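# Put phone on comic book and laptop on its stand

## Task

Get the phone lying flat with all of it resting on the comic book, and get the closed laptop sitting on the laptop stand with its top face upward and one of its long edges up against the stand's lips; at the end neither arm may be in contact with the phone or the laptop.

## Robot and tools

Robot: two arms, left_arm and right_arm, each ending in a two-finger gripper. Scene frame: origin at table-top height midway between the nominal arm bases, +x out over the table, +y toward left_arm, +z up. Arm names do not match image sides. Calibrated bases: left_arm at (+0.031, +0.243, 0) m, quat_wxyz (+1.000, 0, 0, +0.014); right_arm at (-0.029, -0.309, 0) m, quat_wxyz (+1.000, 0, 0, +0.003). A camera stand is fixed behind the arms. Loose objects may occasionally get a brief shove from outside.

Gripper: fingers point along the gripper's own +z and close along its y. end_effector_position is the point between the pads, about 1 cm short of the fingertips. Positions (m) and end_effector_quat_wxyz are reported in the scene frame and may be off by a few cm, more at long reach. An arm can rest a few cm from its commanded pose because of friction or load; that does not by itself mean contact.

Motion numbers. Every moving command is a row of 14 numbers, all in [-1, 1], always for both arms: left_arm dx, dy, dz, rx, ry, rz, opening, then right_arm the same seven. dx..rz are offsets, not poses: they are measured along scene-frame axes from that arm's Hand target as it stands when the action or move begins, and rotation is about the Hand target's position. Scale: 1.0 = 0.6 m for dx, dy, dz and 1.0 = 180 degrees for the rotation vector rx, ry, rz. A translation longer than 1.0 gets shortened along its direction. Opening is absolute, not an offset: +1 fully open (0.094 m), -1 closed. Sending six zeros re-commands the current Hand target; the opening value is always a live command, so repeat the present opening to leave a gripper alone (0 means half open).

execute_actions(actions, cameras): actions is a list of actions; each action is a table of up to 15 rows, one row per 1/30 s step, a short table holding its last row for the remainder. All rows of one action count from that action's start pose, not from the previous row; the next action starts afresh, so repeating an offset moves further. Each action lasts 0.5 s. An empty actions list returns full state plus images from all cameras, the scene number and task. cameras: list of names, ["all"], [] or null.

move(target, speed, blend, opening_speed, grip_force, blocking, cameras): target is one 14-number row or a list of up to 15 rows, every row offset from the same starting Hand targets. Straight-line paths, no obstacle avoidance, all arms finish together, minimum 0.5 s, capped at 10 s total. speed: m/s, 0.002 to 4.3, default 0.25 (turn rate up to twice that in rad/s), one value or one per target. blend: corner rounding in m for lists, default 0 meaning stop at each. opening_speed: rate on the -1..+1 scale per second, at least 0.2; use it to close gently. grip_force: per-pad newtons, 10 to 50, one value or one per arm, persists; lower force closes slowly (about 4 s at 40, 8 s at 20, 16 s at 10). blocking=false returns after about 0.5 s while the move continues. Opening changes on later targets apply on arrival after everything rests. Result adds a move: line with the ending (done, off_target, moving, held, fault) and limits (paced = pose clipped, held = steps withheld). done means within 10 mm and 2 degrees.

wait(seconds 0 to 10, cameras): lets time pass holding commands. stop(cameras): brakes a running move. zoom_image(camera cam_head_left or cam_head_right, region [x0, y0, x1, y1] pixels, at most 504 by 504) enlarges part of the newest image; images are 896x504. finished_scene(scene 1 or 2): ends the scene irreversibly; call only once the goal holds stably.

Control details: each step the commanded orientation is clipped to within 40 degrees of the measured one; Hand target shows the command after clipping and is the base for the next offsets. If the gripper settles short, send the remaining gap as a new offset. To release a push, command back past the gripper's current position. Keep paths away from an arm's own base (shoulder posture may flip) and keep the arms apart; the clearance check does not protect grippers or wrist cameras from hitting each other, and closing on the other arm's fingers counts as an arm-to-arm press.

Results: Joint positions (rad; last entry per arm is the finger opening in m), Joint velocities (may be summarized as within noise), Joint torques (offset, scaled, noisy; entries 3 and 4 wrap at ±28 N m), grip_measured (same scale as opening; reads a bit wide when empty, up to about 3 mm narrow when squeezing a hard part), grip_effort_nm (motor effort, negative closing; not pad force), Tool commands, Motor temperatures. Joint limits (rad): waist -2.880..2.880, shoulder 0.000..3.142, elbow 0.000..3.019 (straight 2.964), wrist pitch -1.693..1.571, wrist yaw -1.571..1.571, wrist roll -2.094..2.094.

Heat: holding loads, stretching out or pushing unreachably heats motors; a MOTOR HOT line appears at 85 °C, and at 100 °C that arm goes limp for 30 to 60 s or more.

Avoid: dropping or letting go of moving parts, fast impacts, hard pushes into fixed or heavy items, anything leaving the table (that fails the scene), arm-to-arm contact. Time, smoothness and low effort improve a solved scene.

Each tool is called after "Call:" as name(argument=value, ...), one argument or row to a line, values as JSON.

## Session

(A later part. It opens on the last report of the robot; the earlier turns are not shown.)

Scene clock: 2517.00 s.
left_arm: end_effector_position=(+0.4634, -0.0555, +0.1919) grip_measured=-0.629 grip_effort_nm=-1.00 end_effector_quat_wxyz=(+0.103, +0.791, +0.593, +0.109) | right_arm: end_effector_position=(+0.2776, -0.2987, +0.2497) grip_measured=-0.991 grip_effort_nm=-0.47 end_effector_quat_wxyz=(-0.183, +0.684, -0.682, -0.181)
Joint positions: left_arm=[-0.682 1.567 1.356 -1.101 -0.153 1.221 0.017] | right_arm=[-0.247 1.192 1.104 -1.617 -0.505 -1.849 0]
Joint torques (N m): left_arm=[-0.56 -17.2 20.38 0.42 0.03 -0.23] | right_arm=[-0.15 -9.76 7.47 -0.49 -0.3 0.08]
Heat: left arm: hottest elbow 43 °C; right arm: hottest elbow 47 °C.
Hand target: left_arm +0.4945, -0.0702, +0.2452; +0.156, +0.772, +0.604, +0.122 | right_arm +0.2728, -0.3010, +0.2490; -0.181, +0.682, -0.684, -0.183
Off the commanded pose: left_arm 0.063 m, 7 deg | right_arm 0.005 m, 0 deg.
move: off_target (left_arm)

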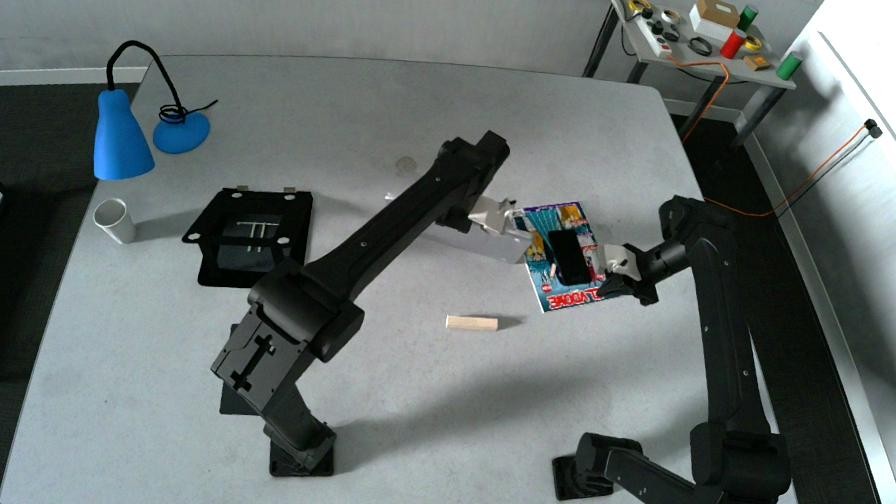

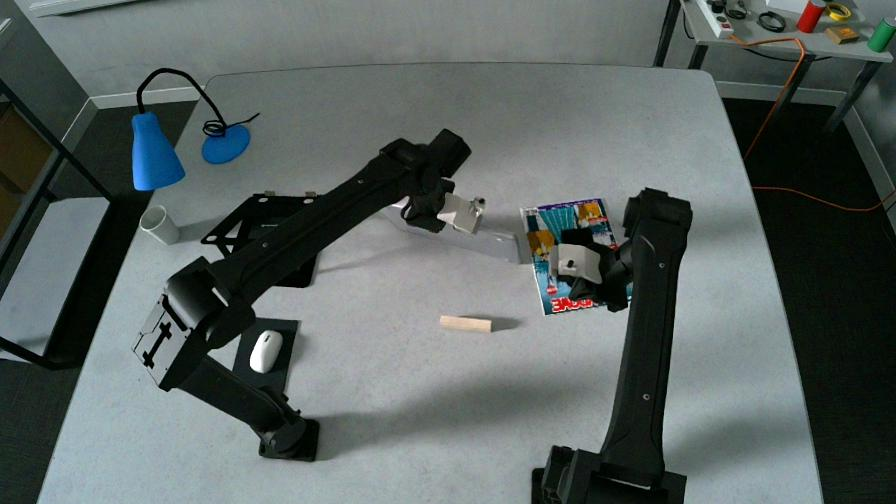

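Call:
move(
  target=[
    [0.02,0.01,0.12,0.0161,0.0647,0,-1, 0,0,0,0,0,0,-1],
    [0.0,0.04,0.26,0.0242,0.097,0,-1, 0,0,0,0,0,0,-1],
  ],
  speed=0.1,
  blend=[0.02,0],
  cameras=["all"],
)

Call:
zoom_image(
  camera="cam_head_left",
  region=[350, 130, 550, 290],
)

Scene clock: 2527.17 s.
left_arm: end_effector_position=(+0.4760, -0.0422, +0.2645) grip_measured=-0.632 grip_effort_nm=-1.00 end_effector_quat_wxyz=(-0.025, +0.791, +0.611, +0.012) | right_arm: end_effector_position=(+0.2776, -0.2987, +0.2497) grip_measured=-0.991 grip_effort_nm=-0.47 end_effector_quat_wxyz=(-0.183, +0.684, -0.682, -0.181)
Joint positions: left_arm=[-0.61 1.752 1.808 -1.666 -0.038 1.244 0.017] | right_arm=[-0.247 1.192 1.104 -1.617 -0.505 -1.849 0]
Joint torques (N m): left_arm=[0.32 -29.33 24.95 -0.34 0.23 0.06] | right_arm=[-0.21 -9.82 7.49 -0.49 -0.3 0.08]
Motor temperatures (°C): left_arm=[22 27 47 24 33 23 30] | right_arm=[26 33 47 25 30 23 26]
Heat: left arm: hottest elbow 47 °C; right arm: hottest elbow 47 °C.
Hand target: left_arm +0.4944, -0.0463, +0.4014; +0.033, +0.787, +0.615, +0.027 | right_arm +0.2728, -0.3010, +0.2490; -0.181, +0.682, -0.684, -0.183
Off the commanded pose: left_arm 0.138 m, 7 deg | right_arm 0.005 m, 0 deg.
joint sent to its limit (left arm) — joint 4 (wrist pitch), lower limit. The joint targets are off in position and orientation.
move: off_target (left_arm)

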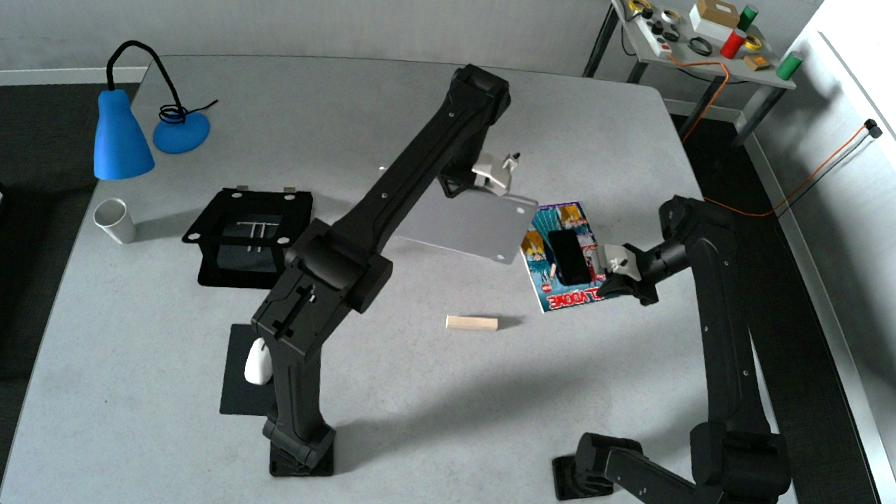

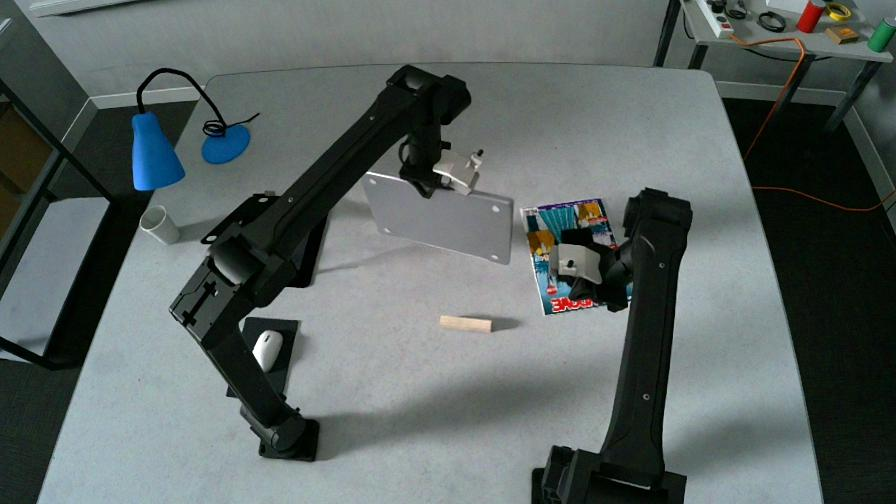

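Scaled by 2.520.

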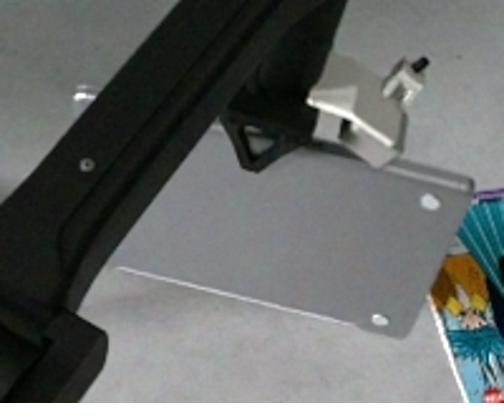

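Call:
move(
  target=[0.05,0.05,0.05,-0.0095,-0.0724,0.0772,-1, 0,0,0,0,0,0,-1],
  speed=0.1,
  cameras=["all"],
)

Scene clock: 2539.77 s.
left_arm: end_effector_position=(+0.5058, -0.0149, +0.3155) grip_measured=-0.634 grip_effort_nm=-1.01 end_effector_quat_wxyz=(+0.014, +0.721, +0.689, +0.080) | right_arm: end_effector_position=(+0.2776, -0.2987, +0.2497) grip_measured=-0.991 grip_effort_nm=-0.47 end_effector_quat_wxyz=(-0.183, +0.684, -0.682, -0.181)
Joint positions: left_arm=[-0.572 1.725 1.9 -1.678 -0.148 1.078 0.017] | right_arm=[-0.247 1.192 1.104 -1.617 -0.505 -1.849 0]
Joint torques (N m): left_arm=[-0.85 -24.47 25.32 0.16 -0.4 -0.13] | right_arm=[-0.21 -9.82 7.47 -0.47 -0.3 0.09]
Heat: left arm: hottest elbow 51 °C; right arm: hottest elbow 47 °C.
Hand target: left_arm +0.5244, -0.0162, +0.4313; +0.111, +0.698, +0.698, +0.110 | right_arm +0.2728, -0.3010, +0.2490; -0.181, +0.682, -0.684, -0.183
Off the commanded pose: left_arm 0.117 m, 12 deg | right_arm 0.005 m, 0 deg.
joint sent to its limit (left arm) — joint 4 (wrist pitch), lower limit. The joint targets are off in position, not in orientation.
move: off_target (left_arm)

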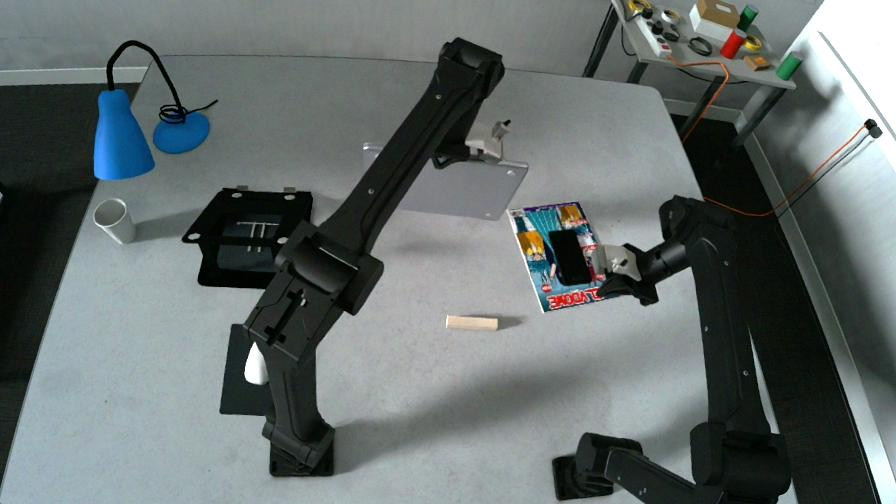

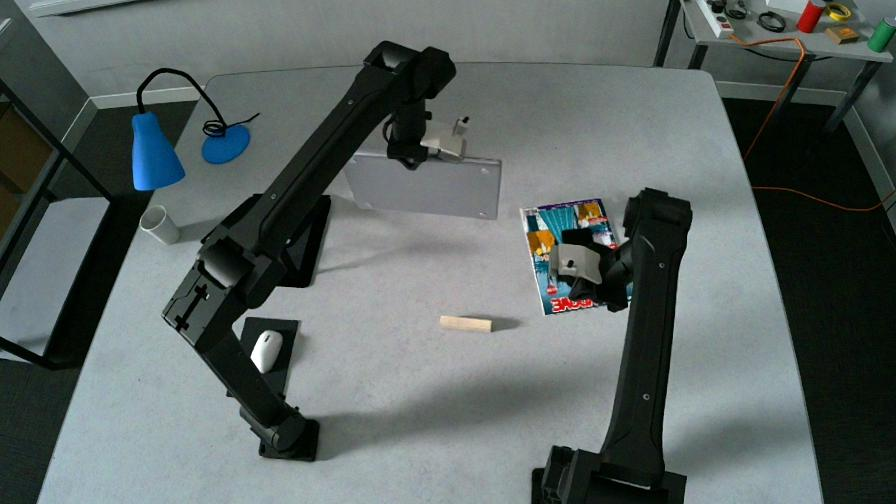

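Call:
zoom_image(
  camera="cam_head_left",
  region=[165, 170, 345, 310],
)

Call:
zoom_image(
  camera="cam_head_right",
  region=[190, 170, 370, 310],
)

Scaled by 2.800.

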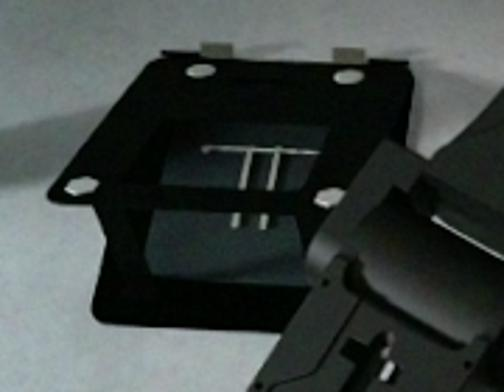

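Scaled by 2.800.

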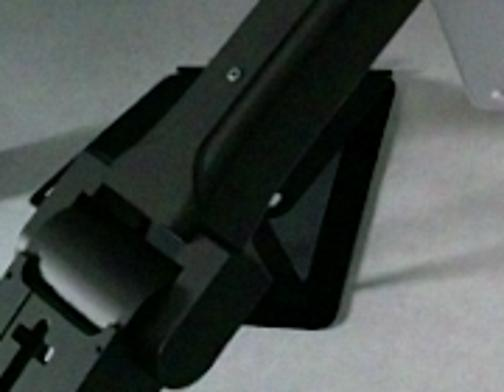

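Call:
move(
  target=[0.03,0.27,0.0,0,0,-0.0167,-1, 0,0,0,0,0,0,-1],
  speed=0.12,
  cameras=["all"],
)

Scene clock: 2559.37 s.
left_arm: end_effector_position=(+0.5555, +0.1414, +0.3322) grip_measured=-0.634 grip_effort_nm=-1.01 end_effector_quat_wxyz=(+0.030, +0.725, +0.686, +0.052) | right_arm: end_effector_position=(+0.2776, -0.2987, +0.2497) grip_measured=-0.991 grip_effort_nm=-0.47 end_effector_quat_wxyz=(-0.183, +0.684, -0.682, -0.181)
Joint positions: left_arm=[-0.235 1.689 1.9 -1.673 -0.051 1.423 0.017] | right_arm=[-0.247 1.192 1.104 -1.617 -0.505 -1.849 0]
Joint torques (N m): left_arm=[-1.67 -28.28 17.21 0.25 0.16 0.05] | right_arm=[-0.21 -9.88 7.46 -0.46 -0.3 0.08]
Motor temperatures (°C): left_arm=[22 31 55 23 32 23 30] | right_arm=[26 33 47 25 29 23 26]
Heat: left arm: hottest elbow 55 °C; right arm: hottest elbow 47 °C.
Hand target: left_arm +0.5424, +0.1459, +0.4313; +0.114, +0.717, +0.680, +0.107 | right_arm +0.2728, -0.3010, +0.2490; -0.181, +0.682, -0.684, -0.183
Off the commanded pose: left_arm 0.100 m, 12 deg | right_arm 0.005 m, 0 deg.
move: off_target (left_arm)

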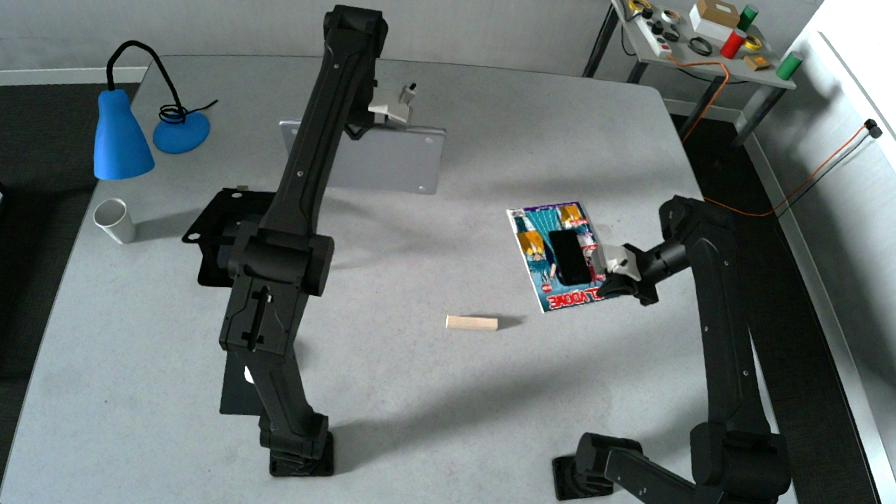

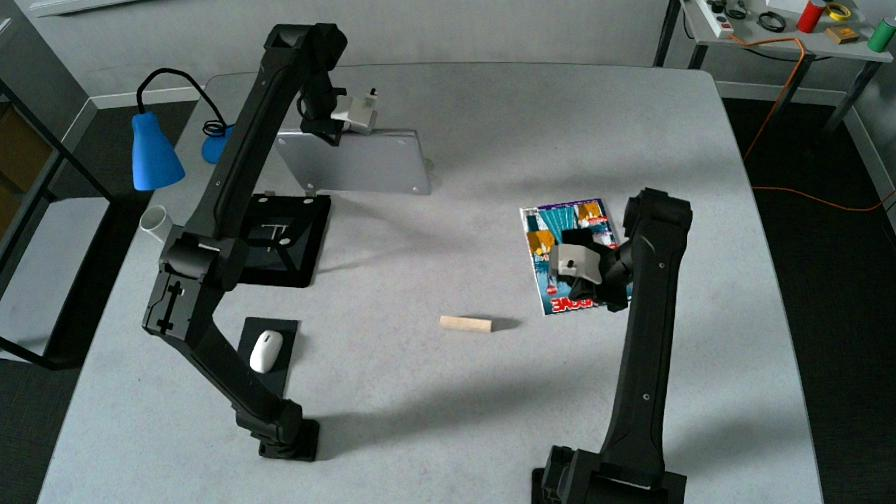

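Call:
move(
  target=[-0.02,0.37,0.0,0,0,0,-1, 0,0,0,0,0,0,-1],
  speed=0.12,
  cameras=["all"],
)

Call:
zoom_image(
  camera="cam_head_left",
  region=[140, 60, 380, 300],
)

Call:
zoom_image(
  camera="cam_head_right",
  region=[140, 60, 380, 300],
)

Scene clock: 2564.70 s.
left_arm: end_effector_position=(+0.5317, +0.3676, +0.3432) grip_measured=-0.634 grip_effort_nm=-1.00 end_effector_quat_wxyz=(+0.065, +0.720, +0.690, +0.031) | right_arm: end_effector_position=(+0.2776, -0.2987, +0.2497) grip_measured=-0.991 grip_effort_nm=-0.47 end_effector_quat_wxyz=(-0.183, +0.684, -0.682, -0.181)
Joint positions: left_arm=[0.245 1.637 1.862 -1.678 0.086 1.883 0.017] | right_arm=[-0.247 1.192 1.104 -1.617 -0.505 -1.849 0]
Joint torques (N m): left_arm=[-1.14 -22.83 19.93 0.17 0.74 0.03] | right_arm=[-0.21 -9.76 7.49 -0.46 -0.3 0.07]
Motor temperatures (°C): left_arm=[22 31 55 23 32 23 30] | right_arm=[26 33 47 25 29 23 26]
Heat: left arm: hottest elbow 55 °C; right arm: hottest elbow 47 °C.
Hand target: left_arm +0.5304, +0.3678, +0.4312; +0.114, +0.717, +0.680, +0.107 | right_arm +0.2728, -0.3010, +0.2490; -0.181, +0.682, -0.684, -0.183
Off the commanded pose: left_arm 0.088 m, 10 deg | right_arm 0.005 m, 0 deg.
joint sent to its limit (left arm) — joint 4 (wrist pitch), lower limit. The joint targets are off in position, not in orientation.
move: off_target (left_arm)

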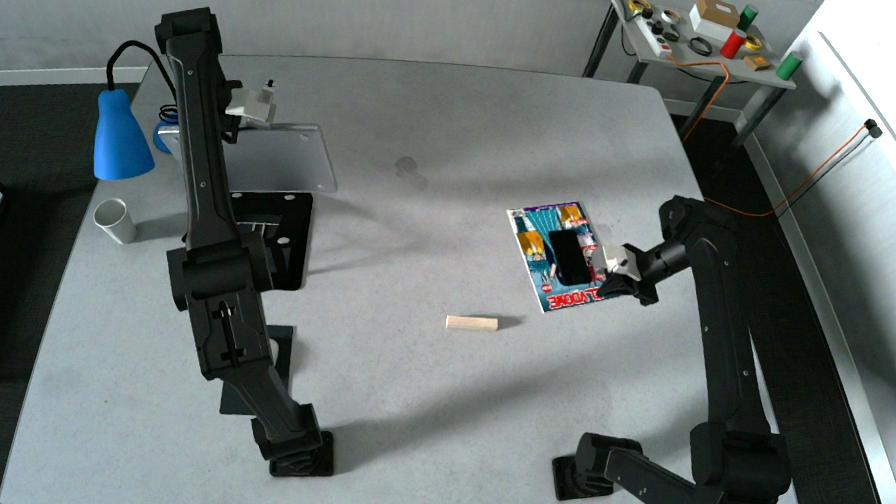

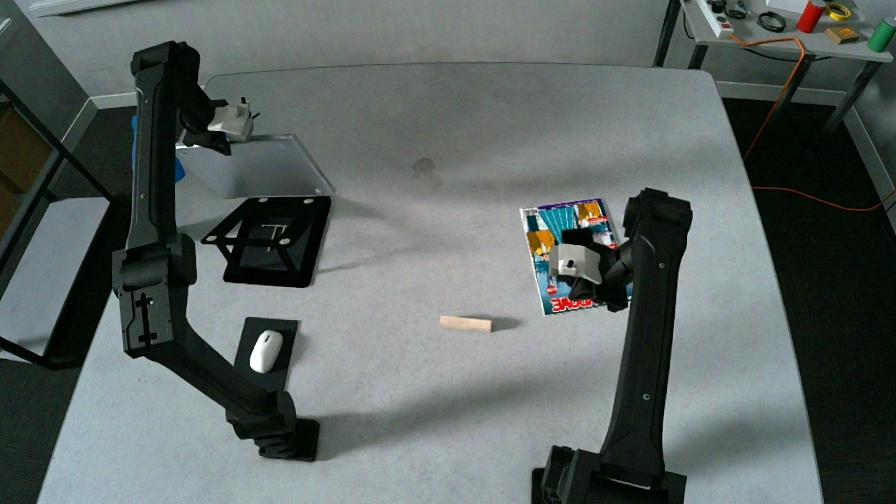

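Scaled by 2.100.

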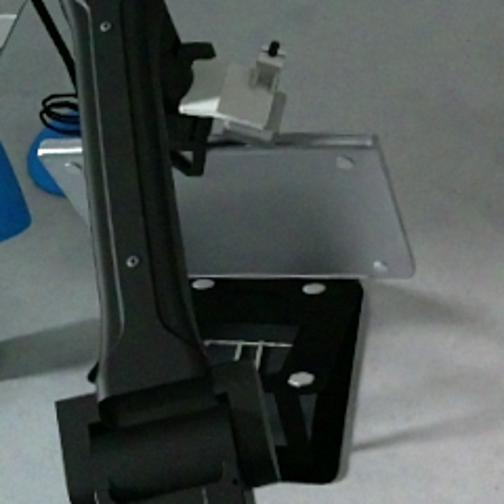

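Scaled by 2.100.

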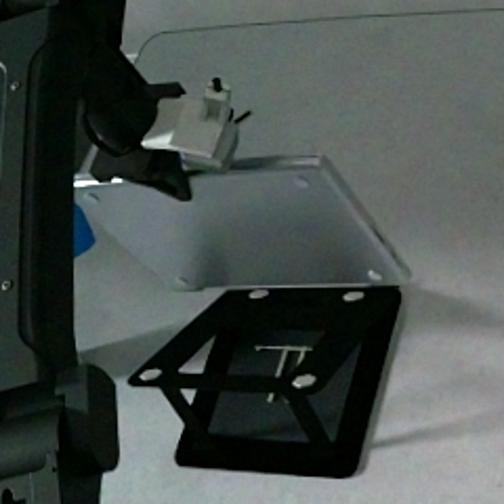

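Call:
move(
  target=[0.035,0.03,-0.12,0,0,0,-1, 0,0,0,0,0,0,-1],
  speed=0.08,
  cameras=["all"],
)

Call:
zoom_image(
  camera="cam_head_left",
  region=[140, 60, 380, 300],
)

Call:
zoom_image(
  camera="cam_head_right",
  region=[140, 60, 380, 300],
)

Scene clock: 2586.23 s.
left_arm: end_effector_position=(+0.5513, +0.3812, +0.2902) grip_measured=-0.635 grip_effort_nm=-1.00 end_effector_quat_wxyz=(+0.071, +0.723, +0.686, +0.039) | right_arm: end_effector_position=(+0.2776, -0.2987, +0.2497) grip_measured=-0.991 grip_effort_nm=-0.47 end_effector_quat_wxyz=(-0.183, +0.684, -0.682, -0.181)
Joint positions: left_arm=[0.261 1.665 1.754 -1.526 0.09 1.907 0.017] | right_arm=[-0.247 1.192 1.104 -1.617 -0.505 -1.849 0]
Joint torques (N m): left_arm=[-0.21 -24.59 14.87 1.32 0.79 0.07] | right_arm=[-0.21 -9.88 7.47 -0.5 -0.3 0.07]
Motor temperatures (°C): left_arm=[22 30 57 23 32 23 30] | right_arm=[26 33 46 25 29 23 26]
Heat: left arm: hottest elbow 57 °C; right arm: hottest elbow 46 °C.
Hand target: left_arm +0.5515, +0.3857, +0.3591; +0.114, +0.717, +0.680, +0.107 | right_arm +0.2728, -0.3010, +0.2490; -0.181, +0.682, -0.684, -0.183
Off the commanded pose: left_arm 0.069 m, 9 deg | right_arm 0.005 m, 0 deg.
move: off_target (left_arm)

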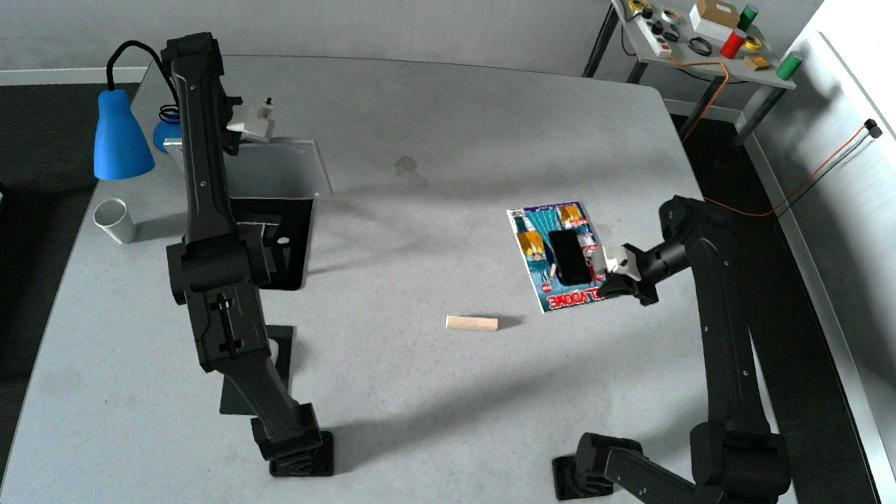

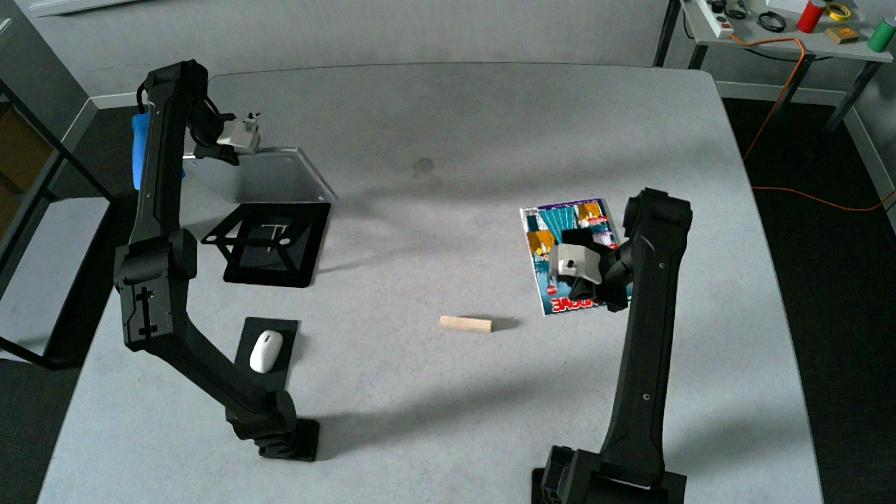

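Scaled by 2.100.

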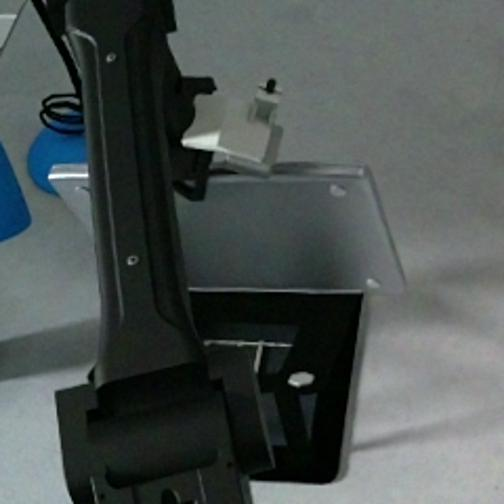

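Scaled by 2.100.

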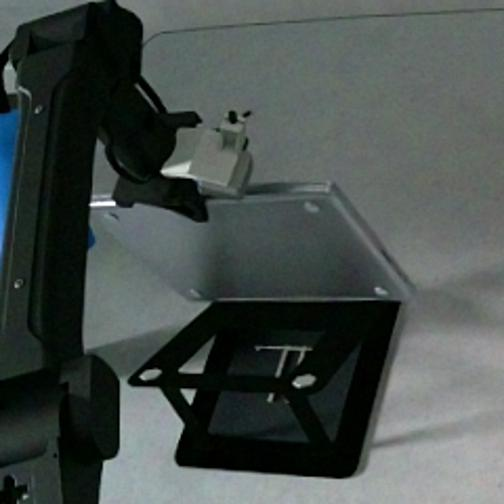

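Call:
move(
  target=[
    [0.033,0.0,0,0,0,0,-1, 0,0,0,0,0,0,-1],
    [0.033,0.0,-0.08,0,0,0,-1, 0,0,0,0,0,0,-1],
  ],
  speed=0.05,
  blend=[0.01,0],
  cameras=["all"],
)

Call:
zoom_image(
  camera="cam_head_left",
  region=[140, 60, 380, 300],
)

Call:
zoom_image(
  camera="cam_head_right",
  region=[140, 60, 380, 300],
)

Scene clock: 2597.13 s.
left_arm: end_effector_position=(+0.5720, +0.3871, +0.2444) grip_measured=-0.635 grip_effort_nm=-1.01 end_effector_quat_wxyz=(+0.077, +0.724, +0.684, +0.050) | right_arm: end_effector_position=(+0.2776, -0.2987, +0.2497) grip_measured=-0.991 grip_effort_nm=-0.47 end_effector_quat_wxyz=(-0.183, +0.684, -0.682, -0.181)
Joint positions: left_arm=[0.261 1.703 1.681 -1.391 0.092 1.911 0.017] | right_arm=[-0.247 1.192 1.104 -1.617 -0.505 -1.849 0]
Joint torques (N m): left_arm=[-1.08 -25.82 13.41 0.84 0.69 -0.11] | right_arm=[-0.32 -9.82 7.49 -0.47 -0.3 0.08]
Heat: left arm: hottest elbow 54 °C; right arm: hottest elbow 46 °C.
Hand target: left_arm +0.5713, +0.3857, +0.3113; +0.114, +0.717, +0.680, +0.107 | right_arm +0.2728, -0.3010, +0.2490; -0.181, +0.682, -0.684, -0.183
Off the commanded pose: left_arm 0.067 m, 8 deg | right_arm 0.005 m, 0 deg.
move: off_target (left_arm)

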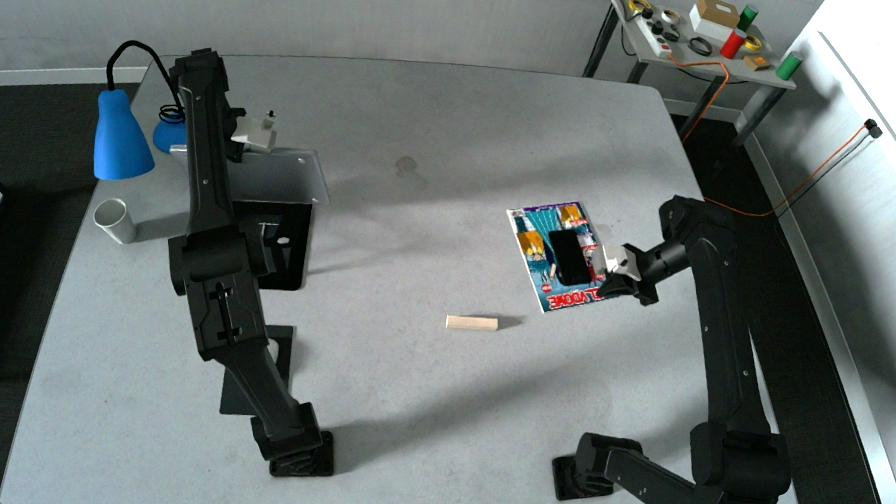

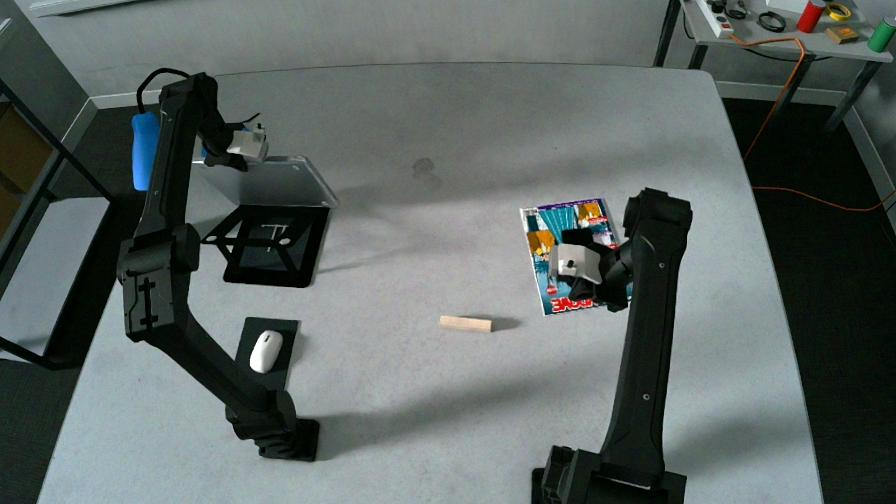

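Scaled by 2.100.

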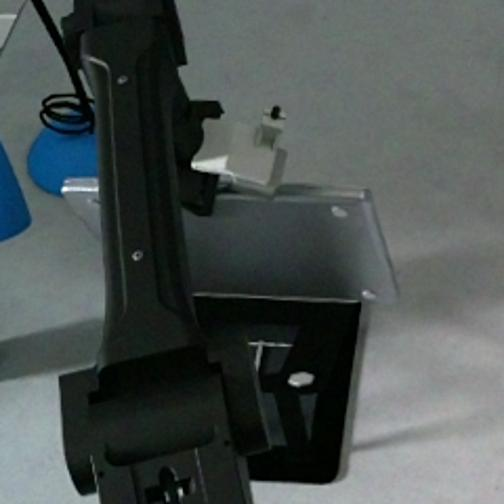

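Scaled by 2.100.

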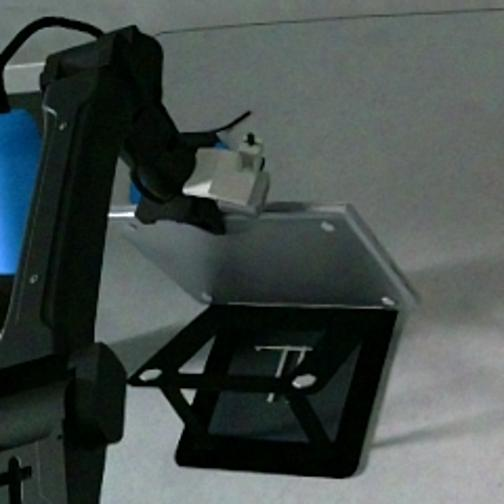

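Call:
move(
  target=[
    [-0.0855,0.0,-0.0605,-0.004,-0.0777,0,-1, 0,0,0,0,0,0,-1],
  ],
  speed=0.06,
  cameras=["all"],
)

Call:
zoom_image(
  camera="cam_head_left",
  region=[140, 60, 380, 300],
)

Call:
zoom_image(
  camera="cam_head_right",
  region=[140, 60, 380, 300],
)

Scene clock: 2607.27 s.
left_arm: end_effector_position=(+0.5246, +0.3825, +0.2216) grip_measured=-0.635 grip_effort_nm=-1.00 end_effector_quat_wxyz=(+0.172, +0.709, +0.668, +0.144) | right_arm: end_effector_position=(+0.2776, -0.2987, +0.2497) grip_measured=-0.991 grip_effort_nm=-0.47 end_effector_quat_wxyz=(-0.183, +0.684, -0.682, -0.181)
Joint positions: left_arm=[0.314 1.437 1.255 -0.978 0.195 1.932 0.017] | right_arm=[-0.247 1.192 1.104 -1.617 -0.505 -1.849 0]
Joint torques (N m): left_arm=[0.21 -20.78 12.62 1.21 0.78 -0.08] | right_arm=[-0.26 -9.88 7.45 -0.49 -0.3 0.08]
Heat: left arm: hottest elbow 53 °C; right arm: hottest elbow 46 °C.
Hand target: left_arm +0.5200, +0.3857, +0.2749; +0.200, +0.697, +0.661, +0.189 | right_arm +0.2728, -0.3010, +0.2490; -0.181, +0.682, -0.684, -0.183
Off the commanded pose: left_arm 0.054 m, 6 deg | right_arm 0.005 m, 0 deg.
move: off_target (left_arm)

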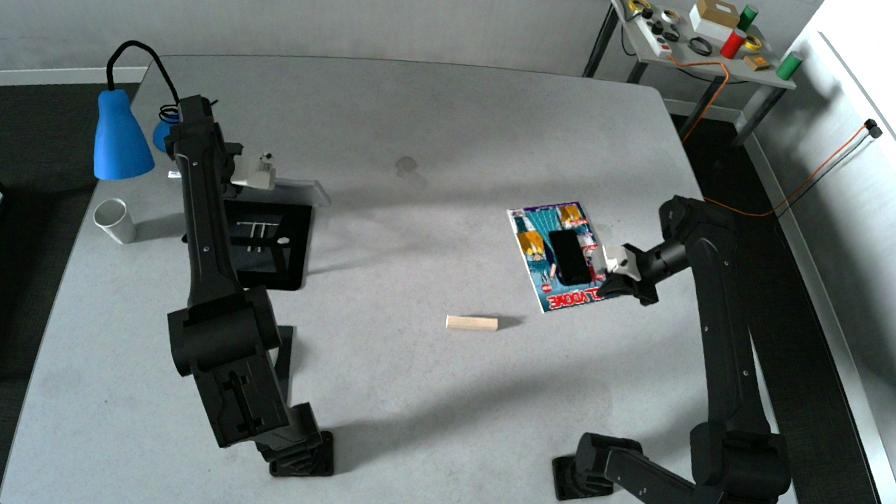

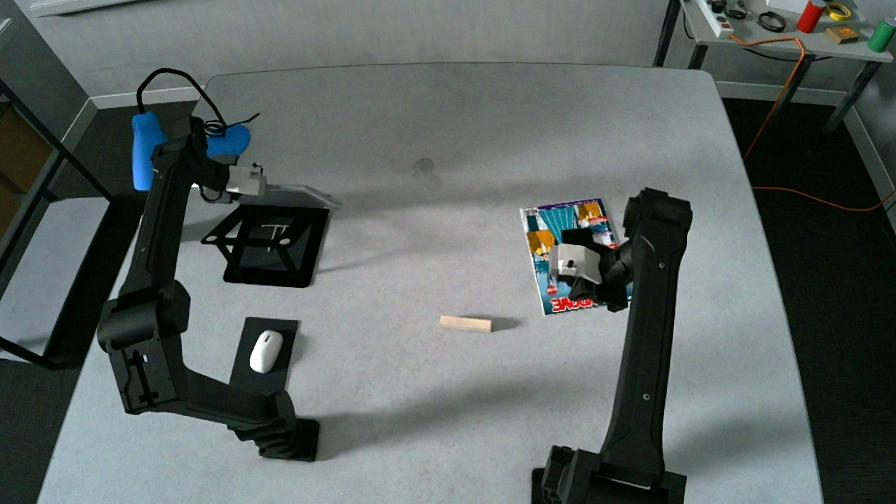

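Scaled by 2.100.

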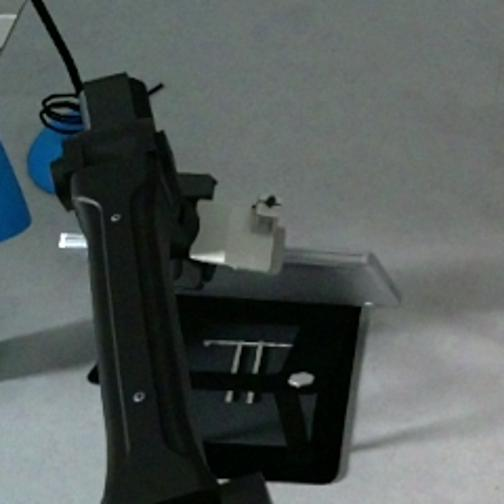

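Scaled by 2.100.

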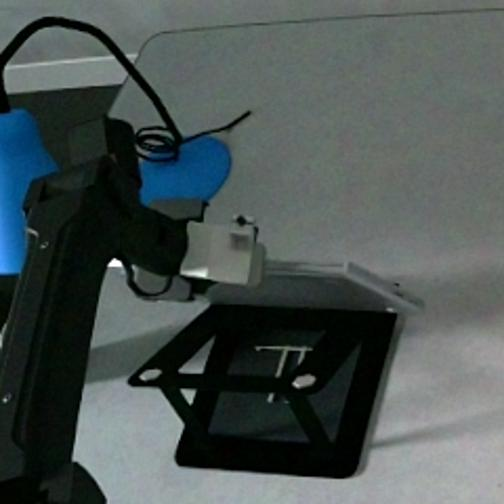

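Call:
move(
  target=[
    [-0.058,0.0,-0.058,-0.004,-0.0777,0,-1, 0,0,0,0,0,0,-1],
  ],
  speed=0.06,
  cameras=["all"],
)

Call:
zoom_image(
  camera="cam_head_right",
  region=[140, 60, 380, 300],
)

Scene clock: 2615.57 s.
left_arm: end_effector_position=(+0.4841, +0.3826, +0.1967) grip_measured=-0.635 grip_effort_nm=-1.00 end_effector_quat_wxyz=(+0.259, +0.682, +0.645, +0.228) | right_arm: end_effector_position=(+0.2776, -0.2987, +0.2497) grip_measured=-0.991 grip_effort_nm=-0.47 end_effector_quat_wxyz=(-0.183, +0.684, -0.682, -0.181)
Joint positions: left_arm=[0.387 1.25 0.923 -0.606 0.32 1.936 0.017] | right_arm=[-0.247 1.192 1.104 -1.617 -0.505 -1.849 0]
Joint torques (N m): left_arm=[0.09 -16.15 12.25 1.98 0.94 -0.21] | right_arm=[-0.21 -9.82 7.47 -0.47 -0.3 0.08]
Motor temperatures (°C): left_arm=[22 30 51 24 32 23 30] | right_arm=[26 33 46 25 28 23 26]
Heat: left arm: hottest elbow 51 °C; right arm: hottest elbow 46 °C.
Hand target: left_arm +0.4852, +0.3857, +0.2402; +0.284, +0.668, +0.633, +0.269 | right_arm +0.2728, -0.3010, +0.2490; -0.181, +0.682, -0.684, -0.183
Off the commanded pose: left_arm 0.044 m, 6 deg | right_arm 0.005 m, 0 deg.
move: off_target (left_arm)

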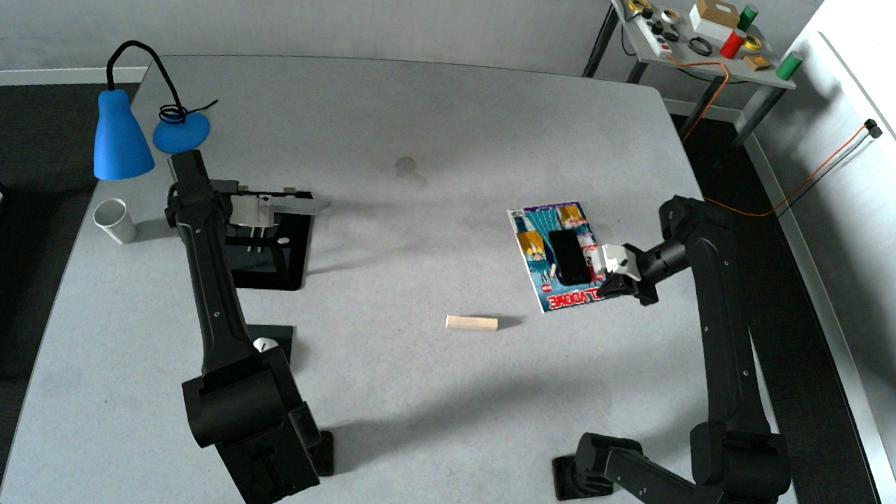

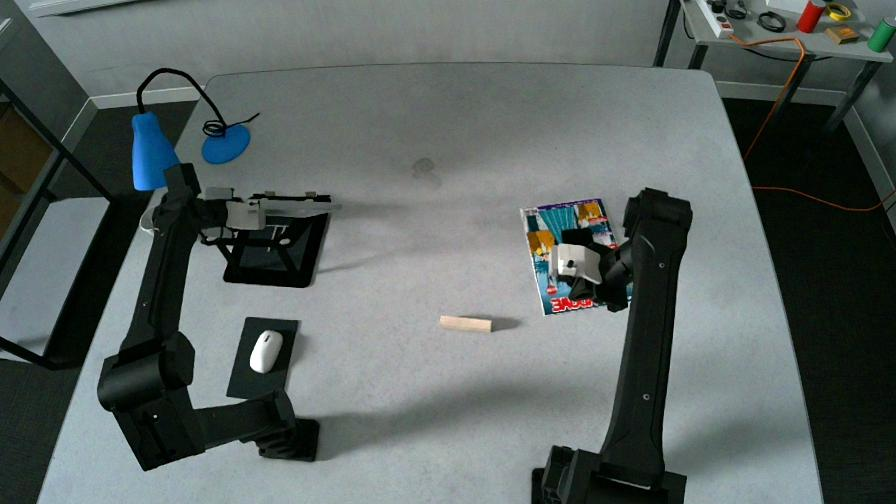

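Scaled by 2.100.

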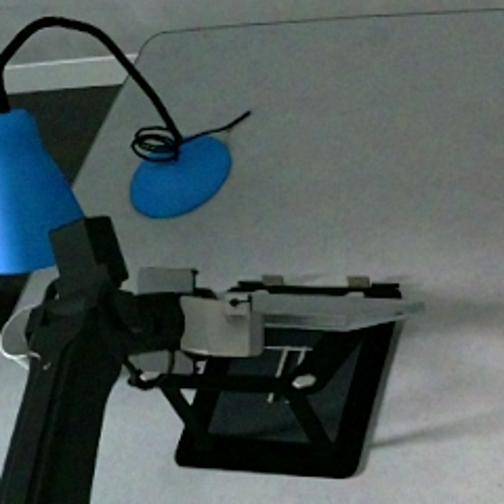

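Call:
move(
  target=[
    [-0.0587,0.0,-0.0837,-0.0043,-0.0832,0,-1, 0,0,0,0,0,0,-1],
  ],
  speed=0.06,
  cameras=["all"],
)

Call:
zoom_image(
  camera="cam_head_right",
  region=[140, 60, 380, 300],
)

Call:
zoom_image(
  camera="cam_head_left",
  region=[140, 100, 380, 340],
)

Scene clock: 2631.23 s.
left_arm: end_effector_position=(+0.4476, +0.3821, +0.1577) grip_measured=-0.635 grip_effort_nm=-1.01 end_effector_quat_wxyz=(+0.349, +0.639, +0.607, +0.317) | right_arm: end_effector_position=(+0.2776, -0.2987, +0.2497) grip_measured=-0.991 grip_effort_nm=-0.47 end_effector_quat_wxyz=(-0.183, +0.684, -0.682, -0.181)
Joint positions: left_arm=[0.476 1.152 0.59 -0.109 0.472 1.896 0.017] | right_arm=[-0.247 1.192 1.104 -1.617 -0.505 -1.849 0]
Joint torques (N m): left_arm=[-0.38 -12.81 10.78 2.54 0.85 -0.27] | right_arm=[-0.21 -9.82 7.47 -0.47 -0.3 0.08]
Heat: left arm: hottest elbow 49 °C; right arm: hottest elbow 46 °C.
Hand target: left_arm +0.4499, +0.3858, +0.1899; +0.368, +0.625, +0.593, +0.349 | right_arm +0.2728, -0.3010, +0.2490; -0.181, +0.682, -0.684, -0.183
Off the commanded pose: left_arm 0.033 m, 5 deg | right_arm 0.005 m, 0 deg.
move: off_target (left_arm)

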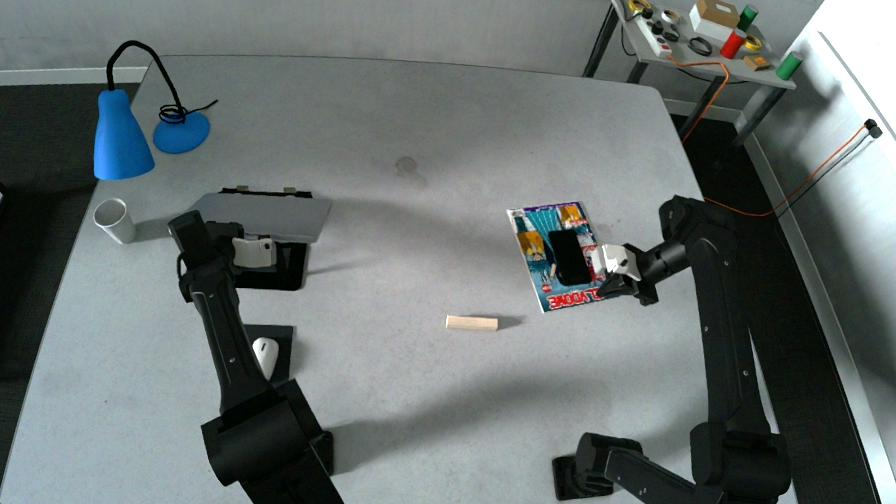

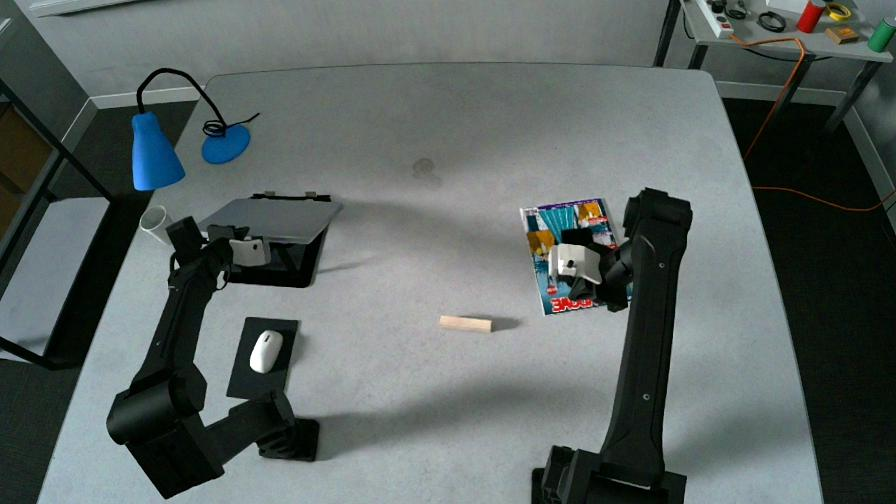

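Scaled by 2.100.

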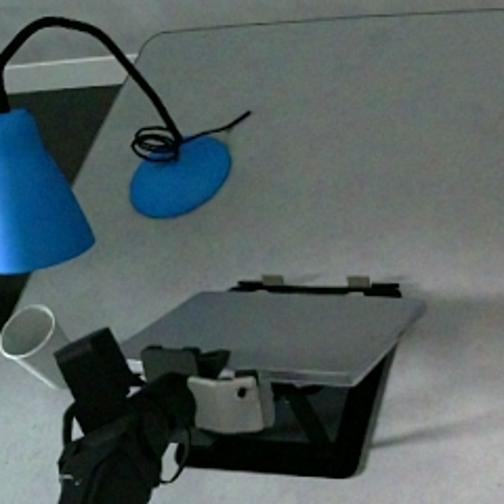

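Scaled by 2.100.

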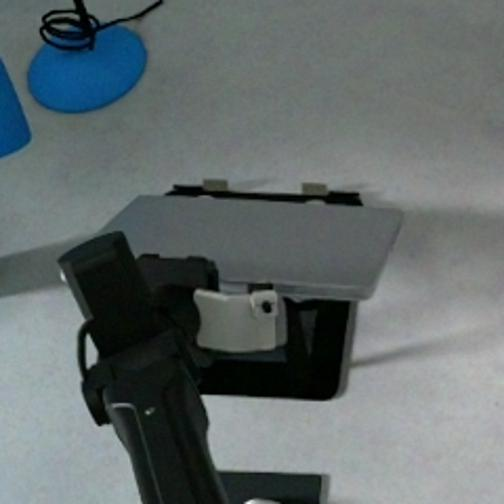

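Call:
move(
  target=[
    [-0.015,0.0,-0.065,-0.0023,-0.0444,0,-1, 0,0,0,0,0,0,-1],
  ],
  speed=0.05,
  cameras=["all"],
)

Call:
zoom_image(
  camera="cam_head_right",
  region=[160, 160, 360, 310],
)

Call:
zoom_image(
  camera="cam_head_left",
  region=[160, 160, 360, 310],
)

Scene clock: 2637.40 s.
left_arm: end_effector_position=(+0.4426, +0.3821, +0.1568) grip_measured=-0.637 grip_effort_nm=-1.01 end_effector_quat_wxyz=(+0.408, +0.603, +0.566, +0.387) | right_arm: end_effector_position=(+0.2776, -0.2987, +0.2497) grip_measured=-0.991 grip_effort_nm=-0.47 end_effector_quat_wxyz=(-0.183, +0.684, -0.682, -0.181)
Joint positions: left_arm=[0.51 1.176 0.45 0.281 0.551 1.82 0.017] | right_arm=[-0.247 1.192 1.104 -1.617 -0.505 -1.849 0]
Joint torques (N m): left_arm=[-0.15 -6.36 8.13 3.26 0.39 -0.12] | right_arm=[-0.26 -9.88 7.5 -0.47 -0.3 0.09]
Heat: left arm: hottest elbow 49 °C; right arm: hottest elbow 46 °C.
Hand target: left_arm +0.4410, +0.3858, +0.1510; +0.411, +0.598, +0.567, +0.390 | right_arm +0.2728, -0.3010, +0.2490; -0.181, +0.682, -0.684, -0.183
Off the commanded pose: left_arm 0.007 m, 1 deg | right_arm 0.005 m, 0 deg.
move: done

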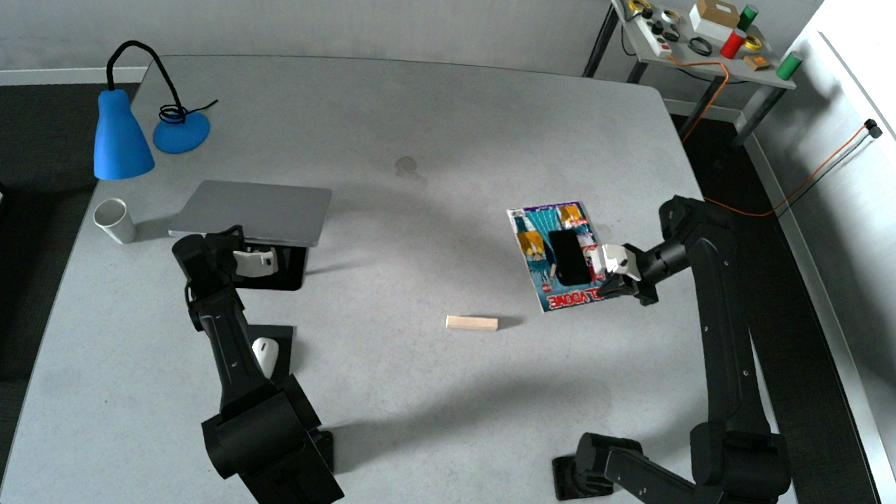

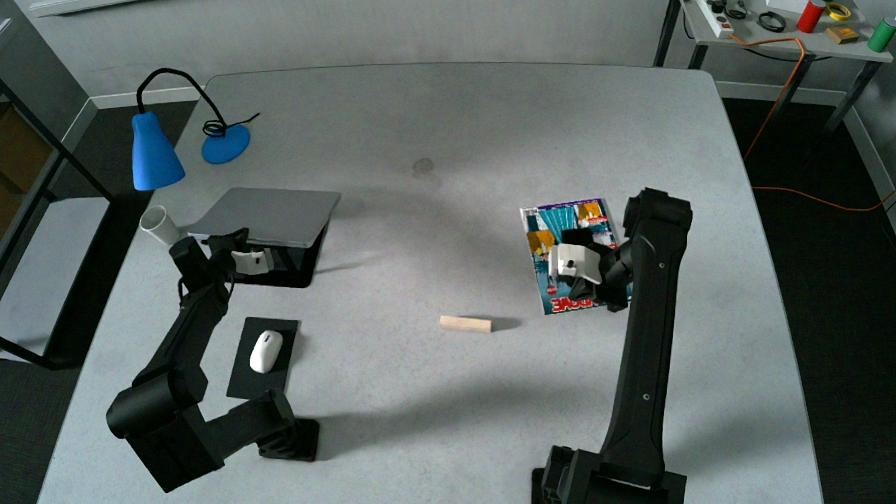

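Scaled by 2.520.

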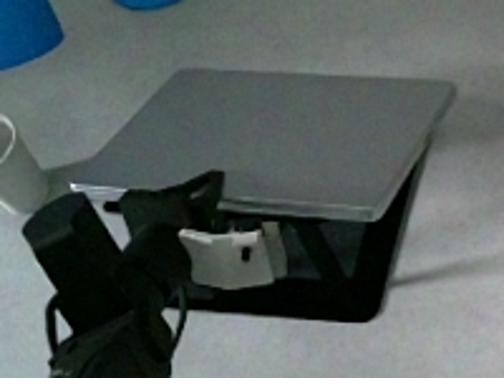

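Scaled by 2.520.

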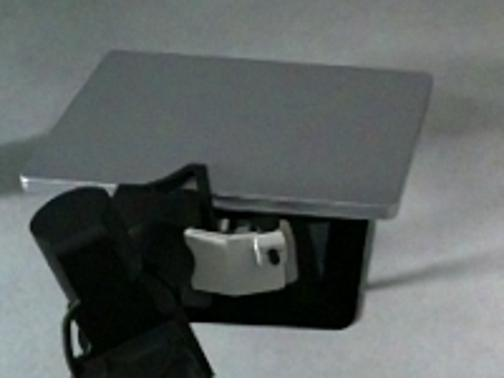

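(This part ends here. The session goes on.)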